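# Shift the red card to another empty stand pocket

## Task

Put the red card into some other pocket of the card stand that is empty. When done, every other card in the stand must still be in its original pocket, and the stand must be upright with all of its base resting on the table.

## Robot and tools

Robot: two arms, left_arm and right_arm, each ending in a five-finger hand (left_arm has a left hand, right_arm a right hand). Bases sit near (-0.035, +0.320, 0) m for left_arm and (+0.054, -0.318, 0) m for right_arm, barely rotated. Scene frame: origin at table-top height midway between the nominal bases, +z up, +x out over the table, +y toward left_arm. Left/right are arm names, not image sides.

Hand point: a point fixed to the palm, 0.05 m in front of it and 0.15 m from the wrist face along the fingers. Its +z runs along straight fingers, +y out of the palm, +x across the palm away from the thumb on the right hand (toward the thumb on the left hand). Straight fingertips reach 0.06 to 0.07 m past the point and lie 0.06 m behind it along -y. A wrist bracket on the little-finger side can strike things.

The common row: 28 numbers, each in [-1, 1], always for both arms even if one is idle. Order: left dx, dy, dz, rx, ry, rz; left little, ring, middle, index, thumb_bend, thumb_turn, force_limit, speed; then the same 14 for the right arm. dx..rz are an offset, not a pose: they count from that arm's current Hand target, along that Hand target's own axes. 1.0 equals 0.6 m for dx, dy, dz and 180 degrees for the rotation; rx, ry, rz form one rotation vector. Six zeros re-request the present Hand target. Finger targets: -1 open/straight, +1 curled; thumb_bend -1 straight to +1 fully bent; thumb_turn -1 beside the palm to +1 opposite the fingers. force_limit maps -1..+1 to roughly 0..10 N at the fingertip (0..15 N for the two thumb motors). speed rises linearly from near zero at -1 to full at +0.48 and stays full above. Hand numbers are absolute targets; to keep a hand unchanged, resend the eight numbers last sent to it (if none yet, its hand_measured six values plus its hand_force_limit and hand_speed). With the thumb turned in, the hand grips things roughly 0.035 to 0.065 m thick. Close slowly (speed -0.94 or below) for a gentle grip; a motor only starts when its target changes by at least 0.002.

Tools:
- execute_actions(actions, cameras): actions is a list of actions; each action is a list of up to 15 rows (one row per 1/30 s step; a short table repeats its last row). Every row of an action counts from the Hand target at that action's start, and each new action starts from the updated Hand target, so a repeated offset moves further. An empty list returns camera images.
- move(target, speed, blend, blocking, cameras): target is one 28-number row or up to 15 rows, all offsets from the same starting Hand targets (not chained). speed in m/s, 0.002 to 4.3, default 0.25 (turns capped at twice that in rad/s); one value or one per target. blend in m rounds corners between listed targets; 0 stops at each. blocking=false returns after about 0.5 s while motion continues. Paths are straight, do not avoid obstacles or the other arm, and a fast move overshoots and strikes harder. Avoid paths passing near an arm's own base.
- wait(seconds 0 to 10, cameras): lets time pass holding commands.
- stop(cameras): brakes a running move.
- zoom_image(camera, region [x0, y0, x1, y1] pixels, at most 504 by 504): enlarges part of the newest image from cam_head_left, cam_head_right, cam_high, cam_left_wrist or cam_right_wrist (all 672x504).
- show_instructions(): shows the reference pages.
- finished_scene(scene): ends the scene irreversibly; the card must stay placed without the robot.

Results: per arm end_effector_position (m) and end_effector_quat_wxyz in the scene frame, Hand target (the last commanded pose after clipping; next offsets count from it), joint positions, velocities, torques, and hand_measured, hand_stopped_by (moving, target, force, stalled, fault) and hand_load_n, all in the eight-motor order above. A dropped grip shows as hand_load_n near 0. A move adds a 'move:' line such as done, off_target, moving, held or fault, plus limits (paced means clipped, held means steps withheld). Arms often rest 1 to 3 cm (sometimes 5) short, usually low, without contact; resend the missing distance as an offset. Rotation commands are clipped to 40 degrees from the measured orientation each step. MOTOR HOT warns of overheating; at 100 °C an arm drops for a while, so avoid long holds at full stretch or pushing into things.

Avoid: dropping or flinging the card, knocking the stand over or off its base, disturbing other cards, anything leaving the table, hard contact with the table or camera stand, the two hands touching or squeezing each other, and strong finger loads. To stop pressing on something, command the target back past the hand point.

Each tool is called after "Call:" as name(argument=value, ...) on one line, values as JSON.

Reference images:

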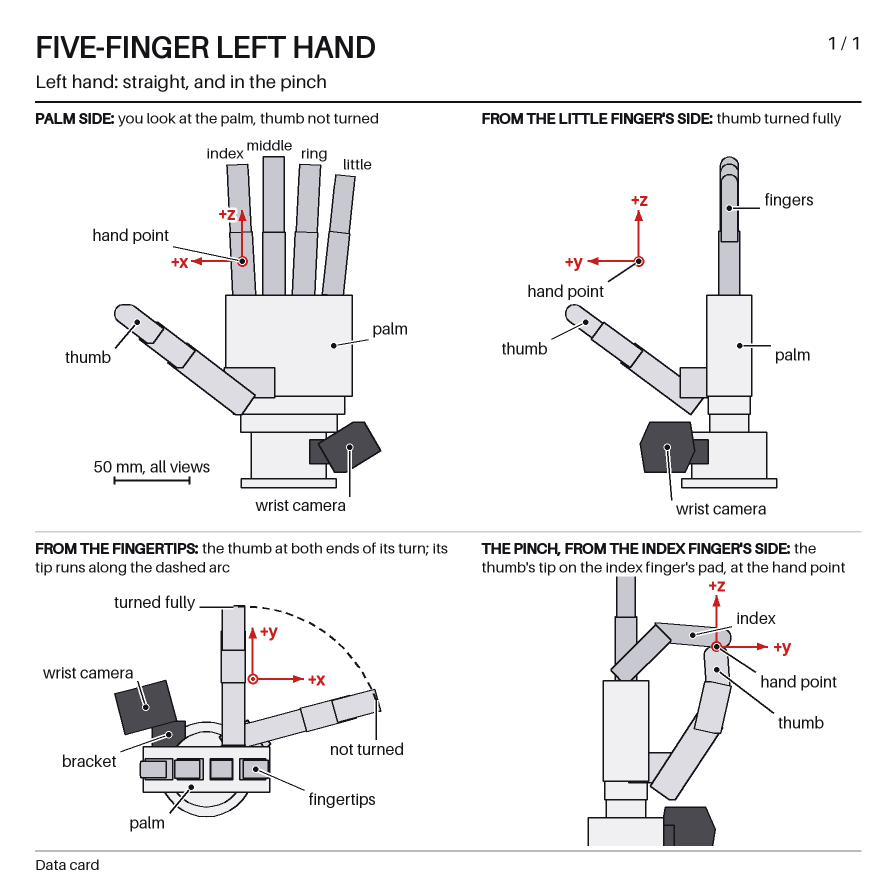

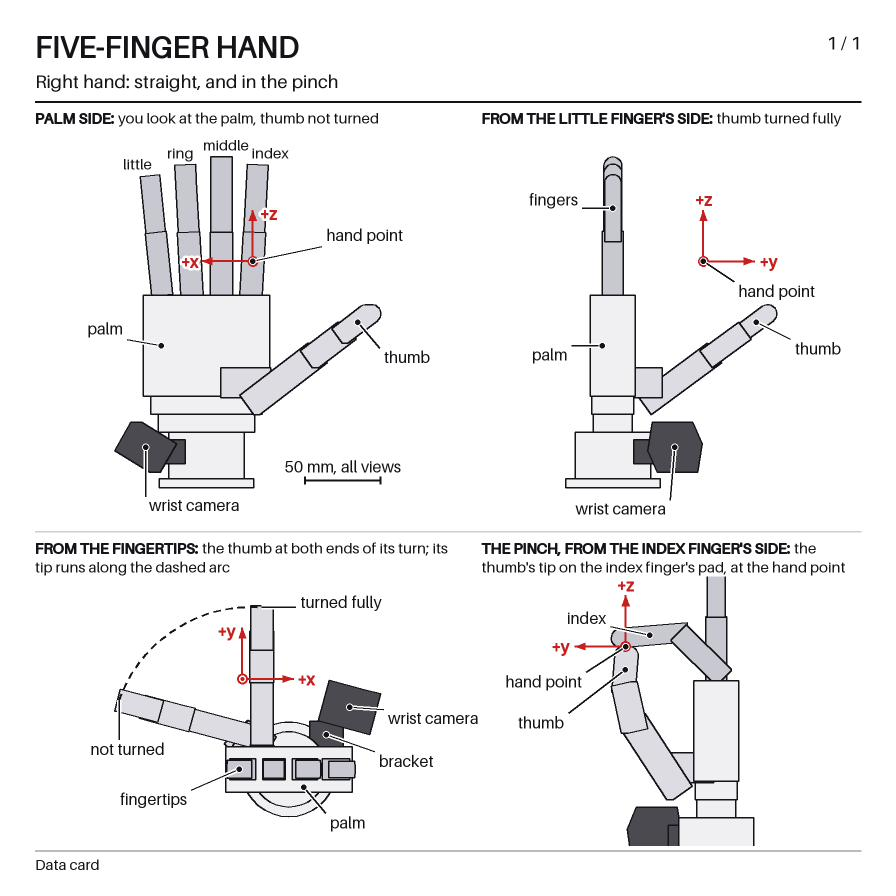

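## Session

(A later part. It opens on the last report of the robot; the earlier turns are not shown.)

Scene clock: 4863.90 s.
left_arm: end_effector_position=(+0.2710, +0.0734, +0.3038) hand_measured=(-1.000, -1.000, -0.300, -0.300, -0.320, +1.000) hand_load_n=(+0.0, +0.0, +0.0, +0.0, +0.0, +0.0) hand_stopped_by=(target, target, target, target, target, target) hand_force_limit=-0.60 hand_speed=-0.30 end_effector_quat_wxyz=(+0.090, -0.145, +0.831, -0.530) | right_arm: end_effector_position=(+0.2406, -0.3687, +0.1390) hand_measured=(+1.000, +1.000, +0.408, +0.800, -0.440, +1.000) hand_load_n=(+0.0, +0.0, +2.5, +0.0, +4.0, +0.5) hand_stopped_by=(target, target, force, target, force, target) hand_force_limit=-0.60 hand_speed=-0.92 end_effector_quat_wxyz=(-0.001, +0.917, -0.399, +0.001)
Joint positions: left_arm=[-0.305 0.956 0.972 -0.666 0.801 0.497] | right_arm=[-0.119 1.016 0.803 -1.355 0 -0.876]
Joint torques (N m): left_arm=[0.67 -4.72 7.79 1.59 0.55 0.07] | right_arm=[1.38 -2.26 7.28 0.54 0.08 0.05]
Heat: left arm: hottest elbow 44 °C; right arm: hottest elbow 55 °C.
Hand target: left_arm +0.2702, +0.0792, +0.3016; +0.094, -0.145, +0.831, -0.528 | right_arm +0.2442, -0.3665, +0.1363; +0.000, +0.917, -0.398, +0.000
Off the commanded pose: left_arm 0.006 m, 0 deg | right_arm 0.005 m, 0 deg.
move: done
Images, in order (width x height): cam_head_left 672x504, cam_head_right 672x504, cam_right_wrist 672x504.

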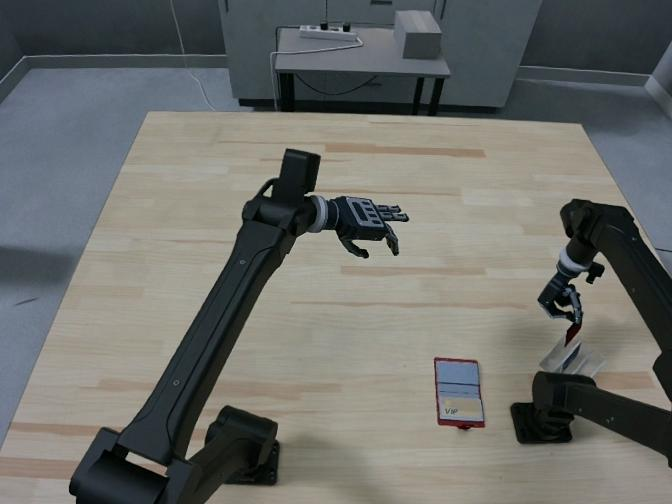

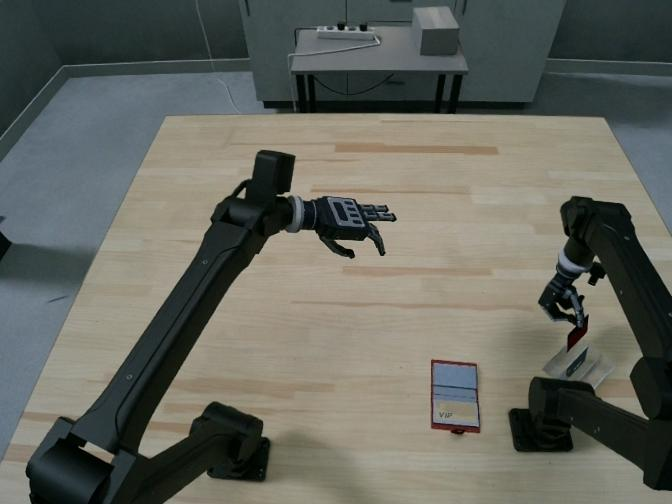

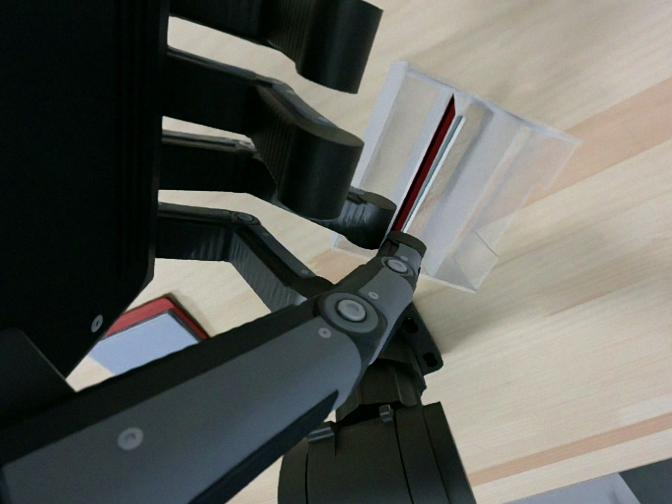

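Call:
move(target=[[0,0,0,0,0,0,-1,-1,-0.3,-0.3,-0.32,1,-0.6,-0.3,0,0.006,0.085,0,0,0,1,1,0.6,0.8,-0.12,1,-0.6,-0.92]], speed=0.06, cameras=["cam_right_wrist","cam_head_left","cam_head_right"])

Call:
zoom_image(camera="cam_head_left", region=[535, 320, 610, 380])

Call:
zoom_image(camera="cam_head_right", region=[540, 325, 620, 395])

Call:
zoom_image(camera="cam_right_wrist", region=[320, 40, 560, 280])

Scene clock: 4908.90 s.
left_arm: end_effector_position=(+0.2710, +0.0734, +0.3038) hand_measured=(-1.000, -1.000, -0.300, -0.300, -0.320, +1.000) hand_load_n=(+0.0, +0.0, +0.0, +0.0, +0.0, +0.0) hand_stopped_by=(target, target, target, target, target, target) hand_force_limit=-0.60 hand_speed=-0.30 end_effector_quat_wxyz=(+0.090, -0.145, +0.831, -0.530) | right_arm: end_effector_position=(+0.2394, -0.3686, +0.0885) hand_measured=(+1.000, +1.000, +0.408, +0.800, -0.440, +1.000) hand_load_n=(+0.5, +0.0, +3.0, +0.0, +4.0, +0.5) hand_stopped_by=(target, target, force, target, force, target) hand_force_limit=-0.60 hand_speed=-0.92 end_effector_quat_wxyz=(-0.001, +0.917, -0.399, +0.003)
Joint positions: left_arm=[-0.305 0.956 0.972 -0.666 0.801 0.497] | right_arm=[-0.119 1.057 0.691 -1.199 0 -0.876]
Joint torques (N m): left_arm=[0.67 -4.72 7.77 1.58 0.55 0.07] | right_arm=[0.5 -2.32 6.91 0.58 0.09 -0.05]
Heat: left arm: hottest elbow 44 °C; right arm: hottest elbow 54 °C.
Hand target: left_arm +0.2702, +0.0792, +0.3016; +0.094, -0.145, +0.831, -0.528 | right_arm +0.2416, -0.3689, +0.0852; +0.000, +0.917, -0.398, +0.000
Off the commanded pose: left_arm 0.006 m, 0 deg | right_arm 0.004 m, 0 deg.
move: done
Images, in order (width x height): cam_head_left 672x504, cam_head_right 672x504, cam_right_wrist 672x504.

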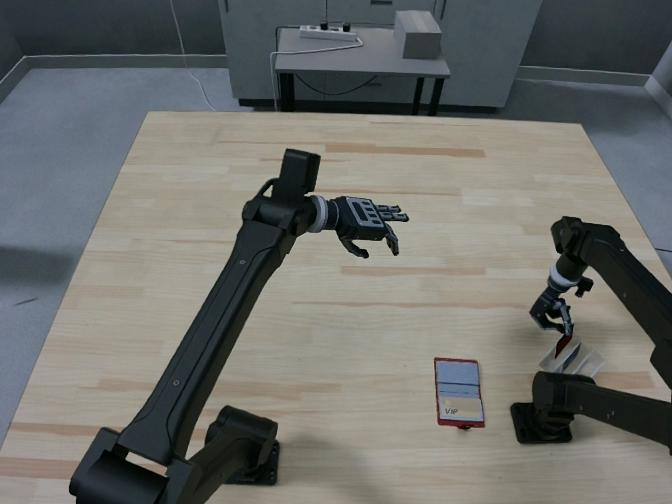

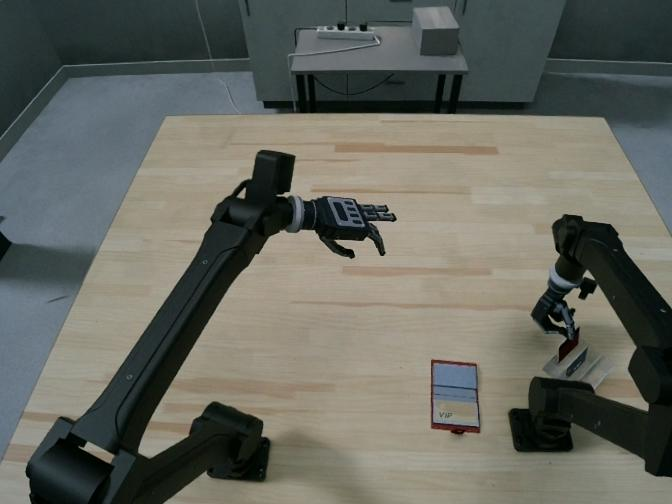

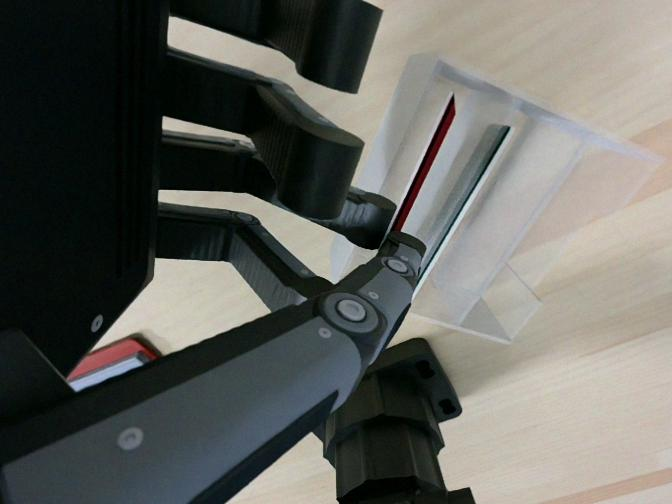

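Scaled by 6.720 from the camera's 672x504 image, which has a finer 960x720 frame.

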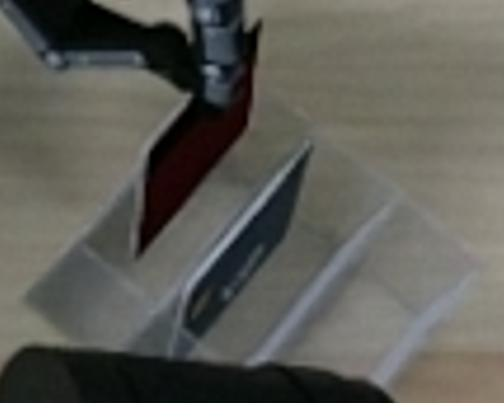

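Scaled by 6.300 from the camera's 672x504 image, which has a finer 960x720 frame.

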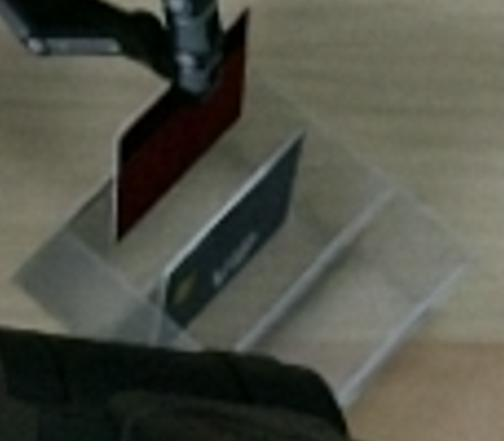

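Scaled by 2.100 from the camera's 672x504 image, which has a finer 960x720 frame.

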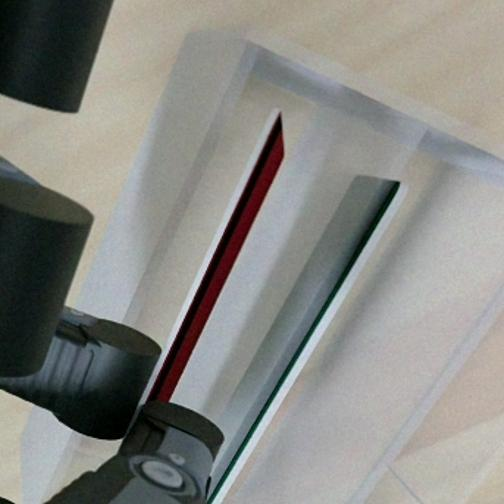

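Call:
move(target=[[0,0,0,0,0,0,-1,-1,-0.3,-0.3,-0.32,1,-0.6,-0.3,0,0.003,0.025,0,0,0,1,1,0.6,0.8,-0.12,1,-0.6,-0.92]], speed=0.05, cameras=["cam_right_wrist","cam_head_left"])

Call:
zoom_image(camera="cam_head_left", region=[535, 320, 610, 380])

Call:
zoom_image(camera="cam_right_wrist", region=[320, 40, 560, 280])

Scene clock: 4923.90 s.
left_arm: end_effector_position=(+0.2710, +0.0734, +0.3038) hand_measured=(-1.000, -1.000, -0.300, -0.300, -0.320, +1.000) hand_load_n=(+0.0, +0.0, +0.0, +0.0, +0.0, +0.0) hand_stopped_by=(target, target, target, target, target, target) hand_force_limit=-0.60 hand_speed=-0.30 end_effector_quat_wxyz=(+0.090, -0.145, +0.831, -0.530) | right_arm: end_effector_position=(+0.2386, -0.3685, +0.0736) hand_measured=(+1.000, +1.000, +0.408, +0.800, -0.440, +1.000) hand_load_n=(+0.0, +0.0, +2.5, +0.0, +4.5, +0.0) hand_stopped_by=(target, target, force, target, force, target) hand_force_limit=-0.60 hand_speed=-0.92 end_effector_quat_wxyz=(-0.001, +0.917, -0.399, +0.003)
Joint positions: left_arm=[-0.305 0.956 0.972 -0.666 0.801 0.497] | right_arm=[-0.119 1.073 0.66 -1.151 0 -0.876]
Joint torques (N m): left_arm=[0.73 -4.72 7.79 1.58 0.55 0.07] | right_arm=[0.15 -2.26 6.72 0.69 0.08 -0.11]
Heat: left arm: hottest elbow 44 °C; right arm: hottest elbow 53 °C.
Hand target: left_arm +0.2702, +0.0792, +0.3016; +0.094, -0.145, +0.831, -0.528 | right_arm +0.2402, -0.3702, +0.0702; +0.000, +0.917, -0.398, +0.000
Off the commanded pose: left_arm 0.006 m, 0 deg | right_arm 0.004 m, 0 deg.
move: done
Images, in order (width x height): cam_head_left 672x504, cam_right_wrist 672x504.

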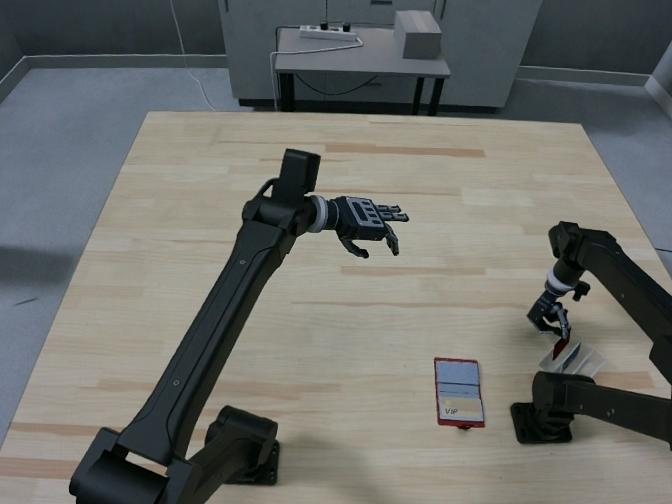

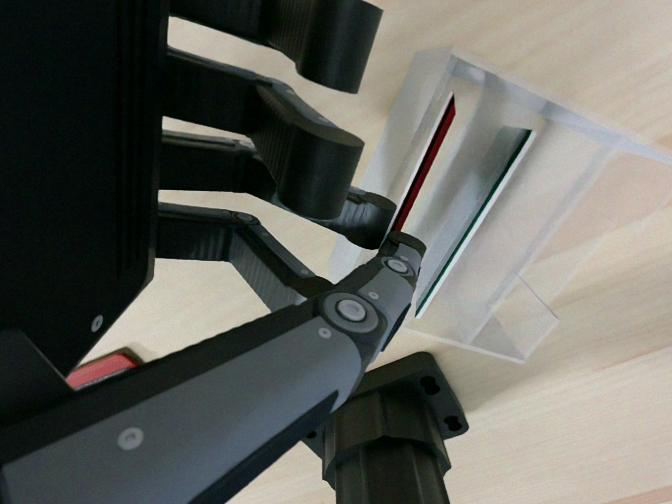

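Scaled by 6.720 from the camera's 672x504 image, which has a finer 960x720 frame.

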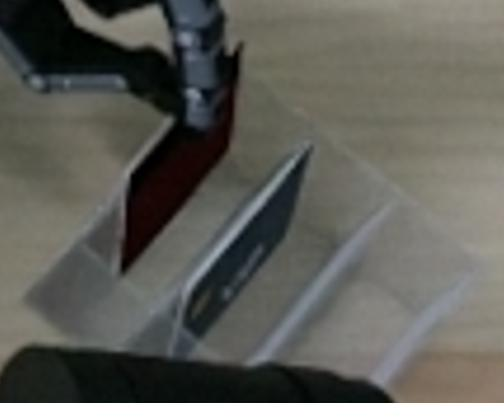

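Scaled by 2.100 from the camera's 672x504 image, which has a finer 960x720 frame.

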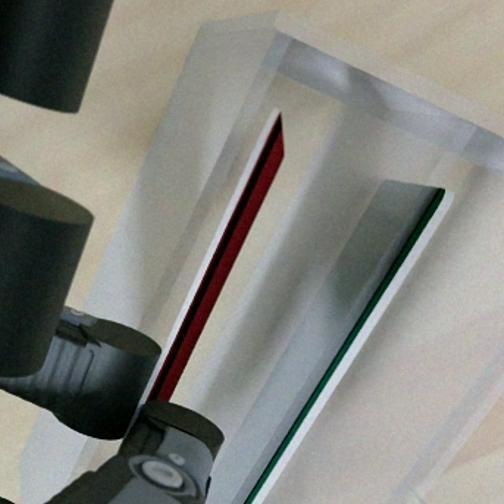

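Call:
move(target=[[0,0,0,0,0,0,-1,-1,-0.3,-0.3,-0.32,1,-0.6,-0.3,0,0.003,0.01,0,0,0,1,1,0.6,0.8,-0.12,1,-0.6,-0.92]], speed=0.05, cameras=["cam_right_wrist","cam_head_left","cam_high"])

Call:
zoom_image(camera="cam_head_left", region=[535, 310, 610, 370])

Call:
zoom_image(camera="cam_right_wrist", region=[320, 40, 560, 280])

Call:
zoom_image(camera="cam_high", region=[70, 190, 170, 290])

Scene clock: 4937.50 s.
left_arm: end_effector_position=(+0.2710, +0.0734, +0.3038) hand_measured=(-1.000, -1.000, -0.300, -0.300, -0.320, +1.000) hand_load_n=(+0.0, +0.0, +0.0, +0.0, +0.0, +0.0) hand_stopped_by=(target, target, target, target, target, target) hand_force_limit=-0.60 hand_speed=-0.30 end_effector_quat_wxyz=(+0.090, -0.145, +0.831, -0.530) | right_arm: end_effector_position=(+0.2377, -0.3686, +0.0678) hand_measured=(+1.000, +1.000, +0.408, +0.800, -0.440, +1.000) hand_load_n=(+0.0, +0.0, +3.0, +0.0, +4.0, +0.0) hand_stopped_by=(target, target, force, target, force, target) hand_force_limit=-0.60 hand_speed=-0.92 end_effector_quat_wxyz=(-0.001, +0.917, -0.399, +0.003)
Joint positions: left_arm=[-0.305 0.956 0.972 -0.666 0.801 0.497] | right_arm=[-0.12 1.078 0.646 -1.132 0 -0.876]
Joint torques (N m): left_arm=[0.67 -4.72 7.77 1.58 0.55 0.08] | right_arm=[-0.26 -2.32 6.65 0.66 0.09 -0.14]
Heat: left arm: hottest elbow 44 °C; right arm: hottest elbow 52 °C.
Hand target: left_arm +0.2702, +0.0792, +0.3016; +0.094, -0.145, +0.831, -0.528 | right_arm +0.2390, -0.3714, +0.0643; +0.000, +0.917, -0.398, +0.000
Off the commanded pose: left_arm 0.006 m, 0 deg | right_arm 0.005 m, 0 deg.
move: done
Images, in order (width x height): cam_head_left 672x504, cam_high 672x504, cam_right_wrist 672x504.

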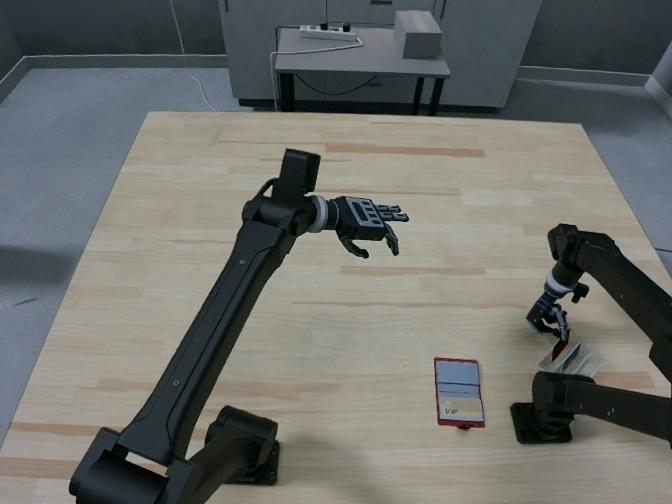

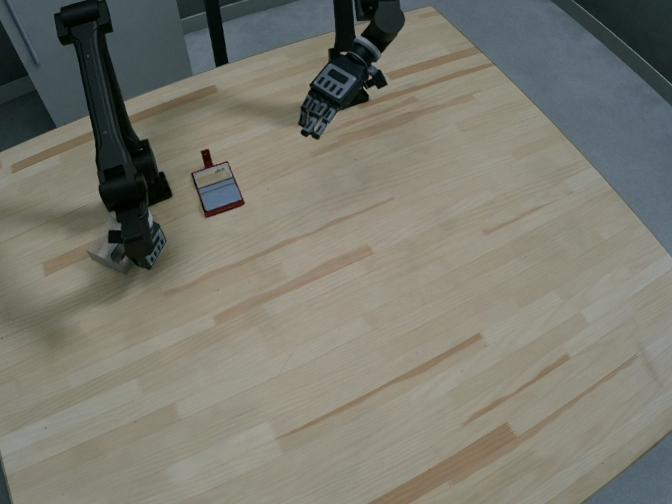

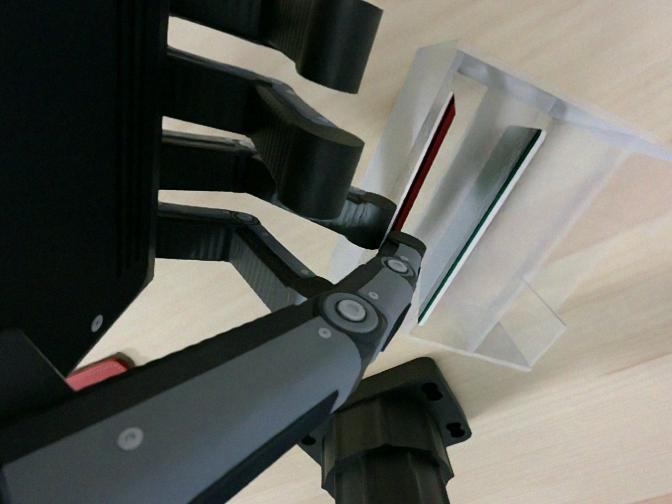

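Scaled by 6.720 from the camera's 672x504 image, which has a finer 960x720 frame.

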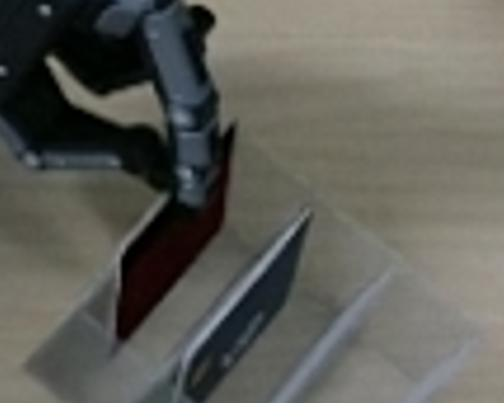

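Scaled by 2.100 from the camera's 672x504 image, which has a finer 960x720 frame.

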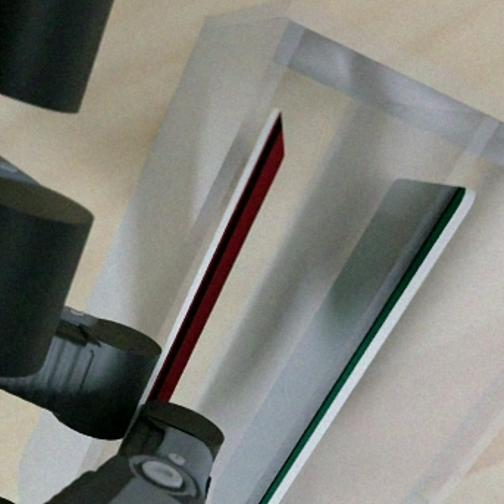

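Scaled by 5.040 from the camera's 672x504 image, which has a finer 960x720 frame.

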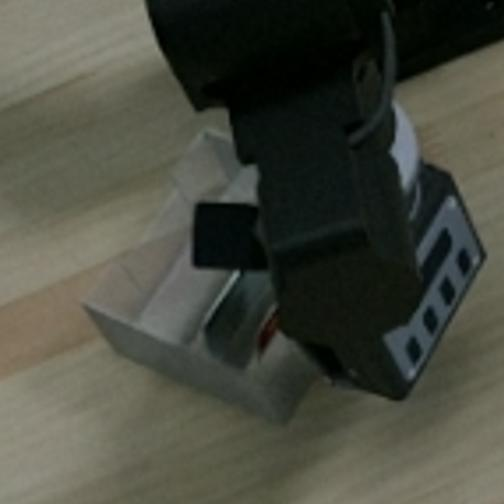

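Call:
move(target=[[0,0,0,0,0,0,-1,-1,-0.3,-0.3,-0.32,1,-0.6,-0.3,0,0,0.008,0,0,0,1,1,0.6,0.8,-0.12,1,-0.6,-0.92]], speed=0.05, cameras=["cam_right_wrist","cam_head_left"])

Call:
zoom_image(camera="cam_head_left", region=[535, 310, 610, 370])

Call:
zoom_image(camera="cam_right_wrist", region=[320, 40, 560, 280])

Scene clock: 4949.83 s.
left_arm: end_effector_position=(+0.2710, +0.0734, +0.3038) hand_measured=(-1.000, -1.000, -0.300, -0.300, -0.320, +1.000) hand_load_n=(+0.0, +0.0, +0.0, +0.0, +0.0, +0.0) hand_stopped_by=(target, target, target, target, target, target) hand_force_limit=-0.60 hand_speed=-0.30 end_effector_quat_wxyz=(+0.090, -0.145, +0.831, -0.530) | right_arm: end_effector_position=(+0.2376, -0.3686, +0.0629) hand_measured=(+1.000, +1.000, +0.408, +0.800, -0.440, +1.000) hand_load_n=(+0.0, +0.0, +2.5, +0.5, +4.0, +0.5) hand_stopped_by=(target, target, force, target, force, target) hand_force_limit=-0.60 hand_speed=-0.92 end_effector_quat_wxyz=(-0.001, +0.917, -0.399, +0.003)
Joint positions: left_arm=[-0.305 0.956 0.972 -0.666 0.801 0.497] | right_arm=[-0.12 1.086 0.637 -1.116 0 -0.876]
Joint torques (N m): left_arm=[0.67 -4.72 7.79 1.59 0.55 0.07] | right_arm=[-0.26 -2.37 6.6 0.54 0.08 -0.14]
Heat: left arm: hottest elbow 44 °C; right arm: hottest elbow 52 °C.
Hand target: left_arm +0.2702, +0.0792, +0.3016; +0.094, -0.145, +0.831, -0.528 | right_arm +0.2389, -0.3714, +0.0594; +0.000, +0.917, -0.398, +0.000
Off the commanded pose: left_arm 0.006 m, 0 deg | right_arm 0.005 m, 0 deg.
move: done
Images, in order (width x height): cam_head_left 672x504, cam_right_wrist 672x504.

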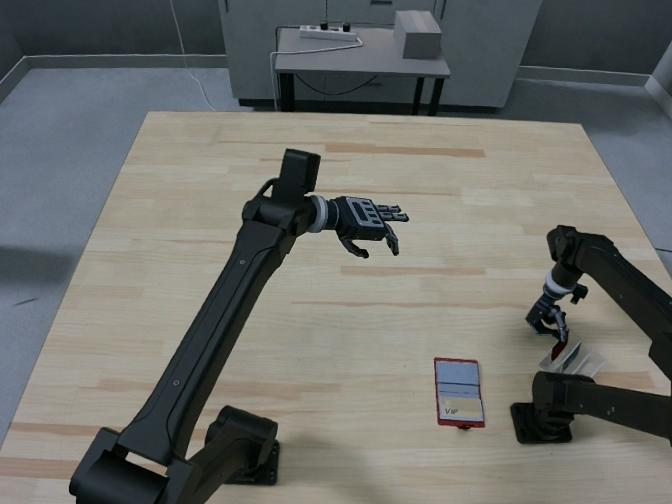

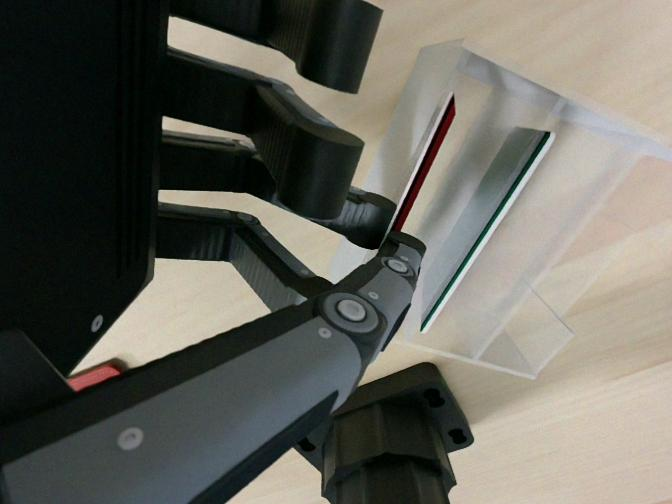

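Scaled by 6.720 from the camera's 672x504 image, which has a finer 960x720 frame.

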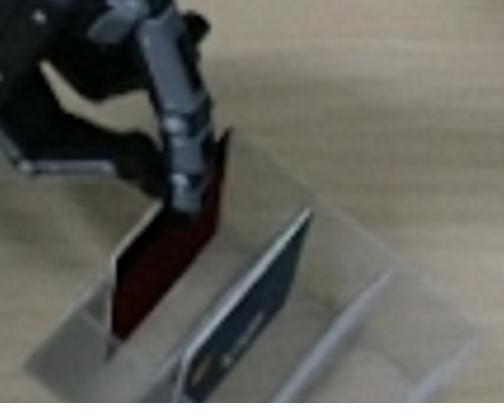

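Scaled by 2.100 from the camera's 672x504 image, which has a finer 960x720 frame.

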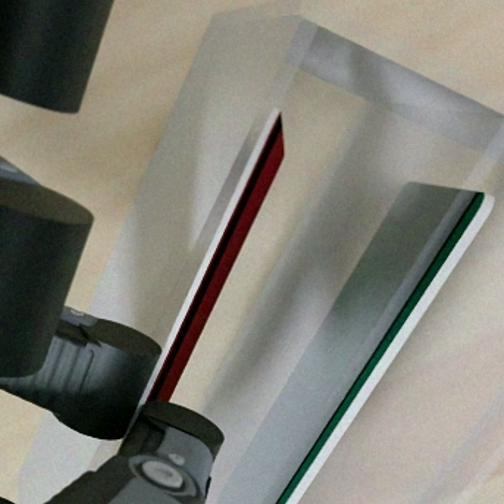

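Call:
move(target=[[0,0,0,0,0,0,-1,-1,-0.3,-0.3,-0.32,1,-0.6,-0.3,0,0,0.007,0,0,0,1,1,0.6,0.8,-0.12,1,-0.6,-0.92]], speed=0.05, cameras=["cam_right_wrist","cam_head_left","cam_head_right"])

Call:
zoom_image(camera="cam_head_left", region=[535, 320, 585, 370])

Call:
zoom_image(camera="cam_right_wrist", region=[320, 40, 560, 280])

Call:
zoom_image(camera="cam_head_right", region=[535, 320, 585, 370])

Scene clock: 4960.50 s.
left_arm: end_effector_position=(+0.2710, +0.0734, +0.3038) hand_measured=(-1.000, -1.000, -0.300, -0.300, -0.320, +1.000) hand_load_n=(+0.0, +0.0, +0.0, +0.0, +0.0, +0.0) hand_stopped_by=(target, target, target, target, target, target) hand_force_limit=-0.60 hand_speed=-0.30 end_effector_quat_wxyz=(+0.090, -0.145, +0.831, -0.530) | right_arm: end_effector_position=(+0.2376, -0.3686, +0.0588) hand_measured=(+1.000, +1.000, +0.408, +0.800, -0.440, +1.000) hand_load_n=(+0.0, +0.0, +3.0, +0.0, +4.0, +0.5) hand_stopped_by=(target, target, force, target, force, target) hand_force_limit=-0.60 hand_speed=-0.92 end_effector_quat_wxyz=(-0.001, +0.917, -0.399, +0.003)
Joint positions: left_arm=[-0.305 0.956 0.972 -0.666 0.801 0.497] | right_arm=[-0.12 1.093 0.63 -1.102 0 -0.876]
Joint torques (N m): left_arm=[0.73 -4.72 7.8 1.58 0.55 0.07] | right_arm=[-0.26 -2.37 6.56 0.57 0.08 -0.16]
Heat: left arm: hottest elbow 44 °C; right arm: hottest elbow 51 °C.
Hand target: left_arm +0.2702, +0.0792, +0.3016; +0.094, -0.145, +0.831, -0.528 | right_arm +0.2389, -0.3714, +0.0552; +0.000, +0.917, -0.398, +0.000
Off the commanded pose: left_arm 0.006 m, 0 deg | right_arm 0.005 m, 0 deg.
move: done
Images, in order (width x height): cam_head_left 672x504, cam_head_right 672x504, cam_right_wrist 672x504.

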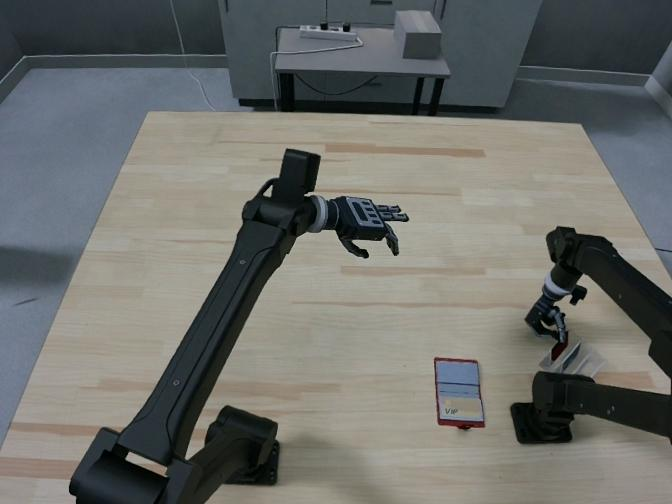

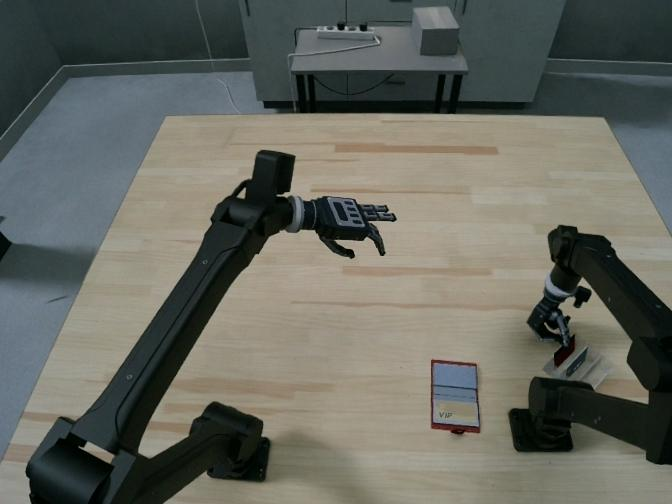

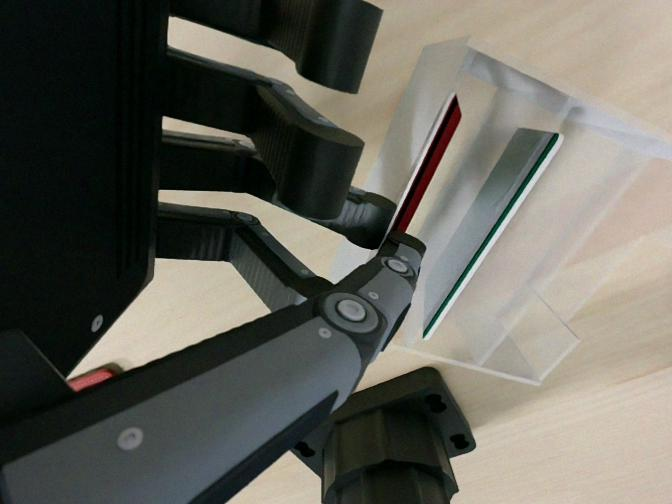

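Scaled by 10.080 from the camera's 672x504 image, which has a finer 960x720 frame.

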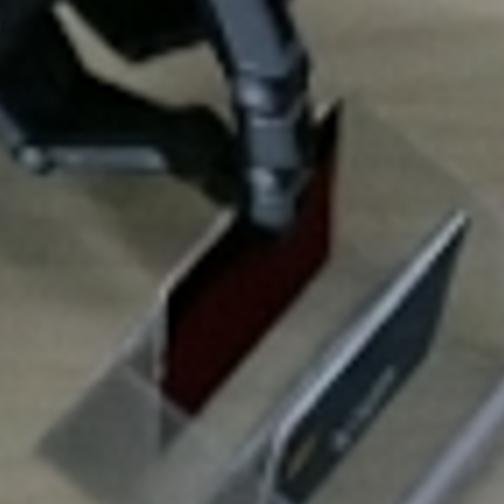

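Scaled by 2.100 from the camera's 672x504 image, which has a finer 960x720 frame.

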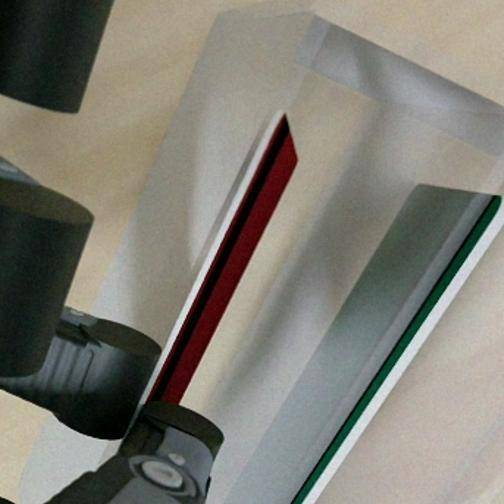

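Scaled by 10.080 from the camera's 672x504 image, which has a finer 960x720 frame.

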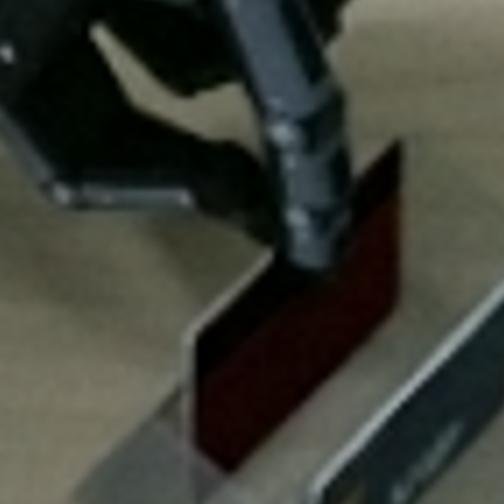

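Call:
move(target=[[0,0,0,0,0,0,-1,-1,-0.3,-0.3,-0.32,1,-0.6,-0.3,0,0,-0.004,0,0,0,1,1,0.6,0.8,-0.7,1,-0.6,-0.9]], speed=0.05, cameras=["cam_right_wrist","cam_head_left"])

Call:
zoom_image(camera="cam_head_left", region=[535, 320, 585, 370])

Call:
zoom_image(camera="cam_right_wrist", region=[320, 40, 560, 280])

Scene clock: 4976.60 s.
left_arm: end_effector_position=(+0.2710, +0.0734, +0.3038) hand_measured=(-1.000, -1.000, -0.300, -0.300, -0.320, +1.000) hand_load_n=(+0.0, +0.0, +0.0, +0.0, +0.0, +0.0) hand_stopped_by=(target, target, target, target, target, target) hand_force_limit=-0.60 hand_speed=-0.30 end_effector_quat_wxyz=(+0.090, -0.145, +0.831, -0.530) | right_arm: end_effector_position=(+0.2376, -0.3687, +0.0588) hand_measured=(+1.000, +1.000, +0.408, +0.800, -0.700, +1.000) hand_load_n=(+0.0, +0.0, +0.5, +0.0, +0.0, +0.0) hand_stopped_by=(target, target, force, target, target, target) hand_force_limit=-0.60 hand_speed=-0.90 end_effector_quat_wxyz=(-0.001, +0.917, -0.399, +0.003)
Joint positions: left_arm=[-0.305 0.956 0.972 -0.666 0.801 0.497] | right_arm=[-0.12 1.093 0.63 -1.102 0 -0.876]
Joint torques (N m): left_arm=[0.67 -4.72 7.79 1.59 0.55 0.07] | right_arm=[-0.26 -2.61 6.87 0.35 0.08 -0.14]
Heat: left arm: hottest elbow 44 °C; right arm: hottest elbow 51 °C.
Hand target: left_arm +0.2702, +0.0792, +0.3016; +0.094, -0.145, +0.831, -0.528 | right_arm +0.2389, -0.3714, +0.0576; +0.000, +0.917, -0.398, +0.000
Off the commanded pose: left_arm 0.006 m, 0 deg | right_arm 0.003 m, 0 deg.
move: done
Images, in order (width x height): cam_head_left 672x504, cam_right_wrist 672x504.

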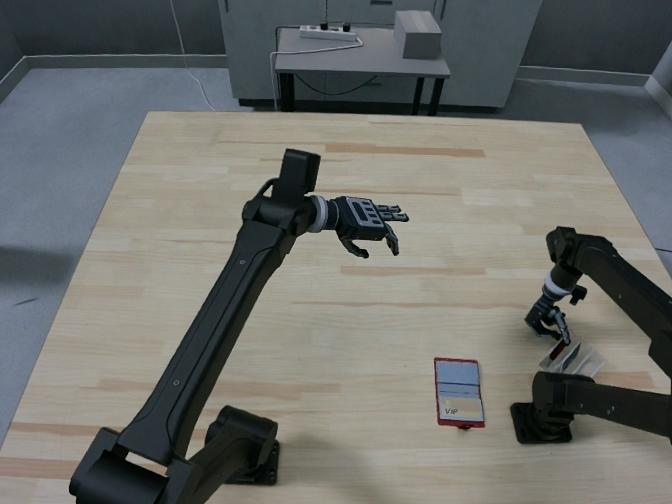

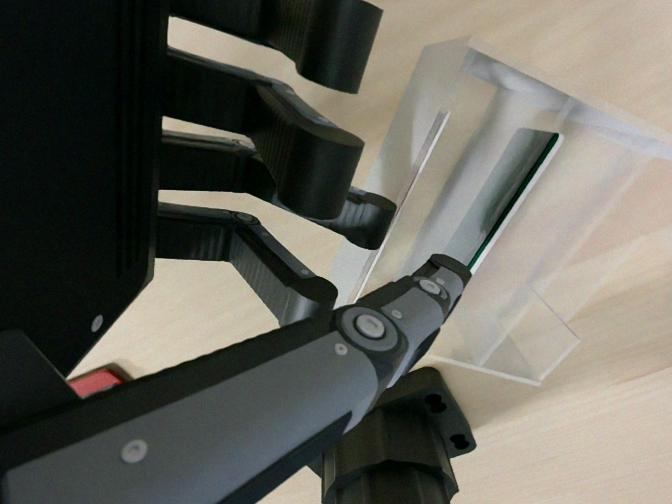

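Scaled by 10.080 from the camera's 672x504 image, which has a finer 960x720 frame.

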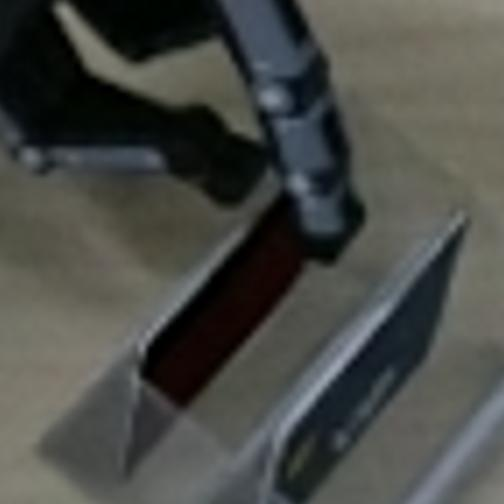

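Scaled by 2.100 from the camera's 672x504 image, which has a finer 960x720 frame.

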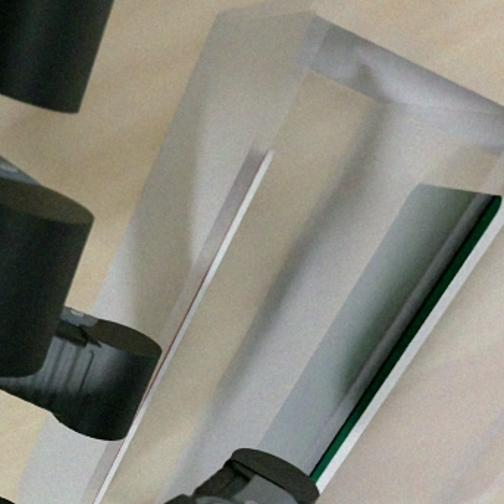

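Call:
move(target=[[0,0,0,0,0,0,-1,-1,-0.3,-0.3,-0.32,1,-0.6,-0.3,0,-0.01,-0.05,0,0,0,1,1,0.6,0.8,-1,1,-0.6,-0.6],[0,0,0,0,0,0,-1,-1,-0.3,-0.3,-0.32,1,-0.6,-0.3,0,-0.01,-0.22,0,0,0,1,1,0.6,0.8,-1,1,-0.6,-0.6]], speed=[0.06,0.12], blend=0.01, cameras=["cam_right_wrist","cam_head_left","cam_high"])

Call:
zoom_image(camera="cam_head_left", region=[535, 320, 610, 380])

Call:
zoom_image(camera="cam_right_wrist", region=[320, 0, 560, 240])

Scene clock: 4986.77 s.
left_arm: end_effector_position=(+0.2710, +0.0734, +0.3038) hand_measured=(-1.000, -1.000, -0.300, -0.300, -0.320, +1.000) hand_load_n=(+0.0, +0.0, +0.0, +0.0, +0.0, +0.0) hand_stopped_by=(target, target, target, target, target, target) hand_force_limit=-0.60 hand_speed=-0.30 end_effector_quat_wxyz=(+0.090, -0.145, +0.831, -0.530) | right_arm: end_effector_position=(+0.2321, -0.3680, +0.1731) hand_measured=(+1.000, +1.000, +0.408, +0.800, -1.000, +1.000) hand_load_n=(+0.0, +0.0, +0.0, +0.5, +0.0, +0.0) hand_stopped_by=(target, target, force, target, target, target) hand_force_limit=-0.60 hand_speed=-0.60 end_effector_quat_wxyz=(+0.006, +0.917, -0.399, -0.022)
Joint positions: left_arm=[-0.305 0.956 0.972 -0.666 0.801 0.497] | right_arm=[-0.12 1.013 0.883 -1.486 0 -0.876]
Joint torques (N m): left_arm=[0.73 -4.72 7.79 1.58 0.56 0.07] | right_arm=[1.08 -4.25 10.51 -0.17 0.07 0.02]
Heat: left arm: hottest elbow 44 °C; right arm: hottest elbow 51 °C.
Hand target: left_arm +0.2702, +0.0792, +0.3016; +0.094, -0.145, +0.831, -0.528 | right_arm +0.2432, -0.3673, +0.1896; +0.000, +0.917, -0.398, +0.000
Off the commanded pose: left_arm 0.006 m, 0 deg | right_arm 0.020 m, 3 deg.
move: off_target (right_arm)
Images, in order (width x height): cam_head_left 672x504, cam_high 672x504, cam_right_wrist 672x504.

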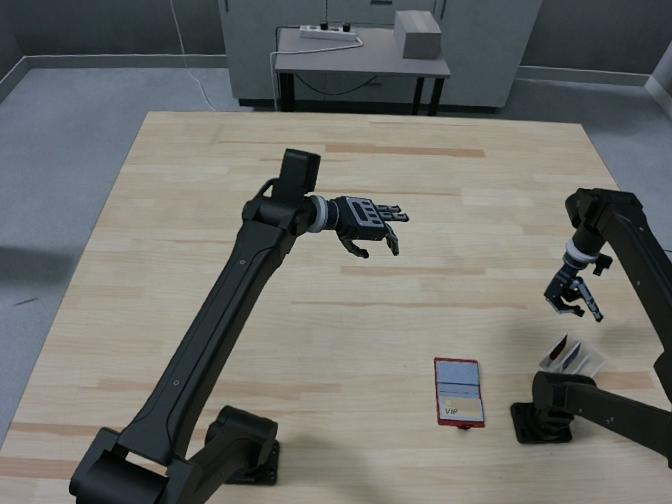

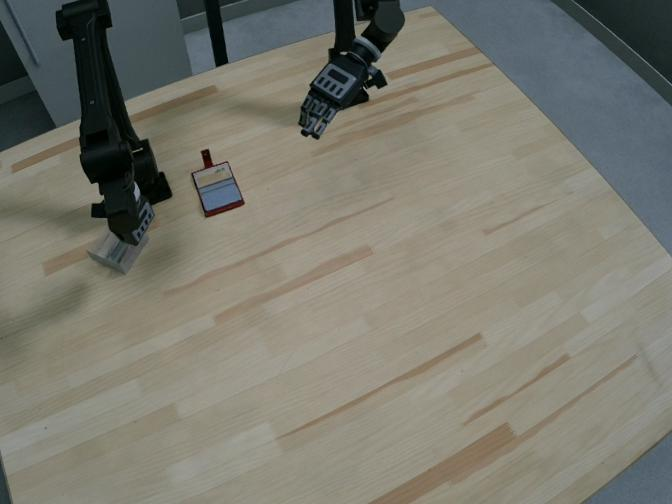

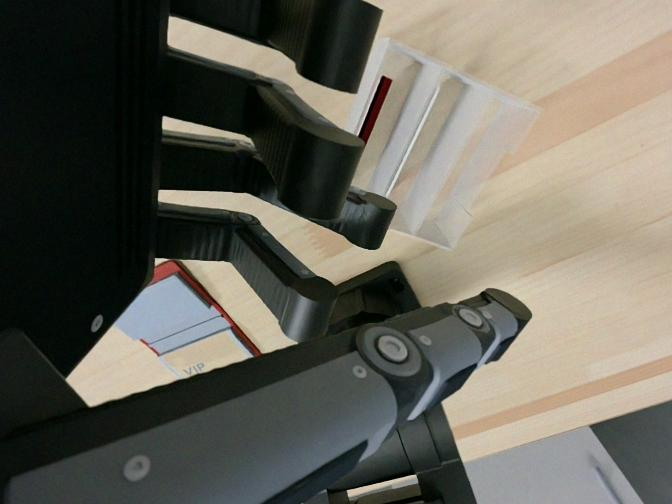

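Scaled by 6.720 from the camera's 672x504 image, which has a finer 960x720 frame.

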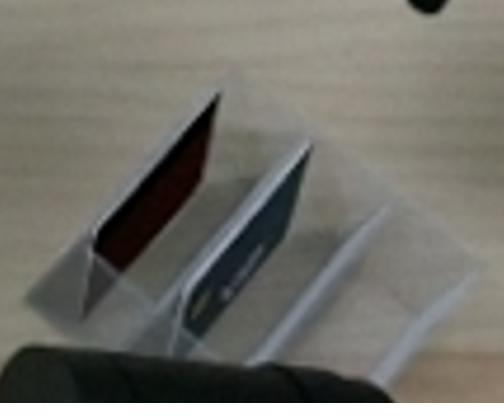

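Scaled by 2.100 from the camera's 672x504 image, which has a finer 960x720 frame.

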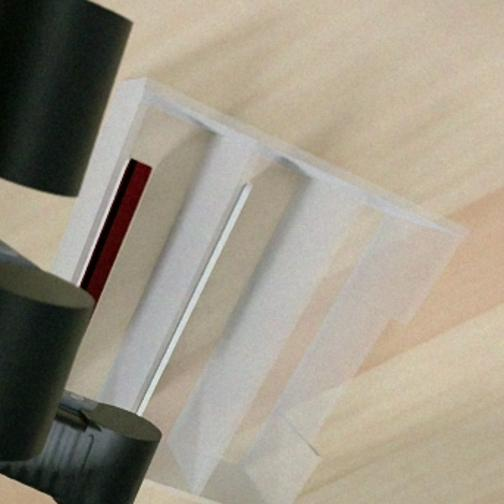

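Call:
finished_scene(scene=1)

The scene is finished: the task was done.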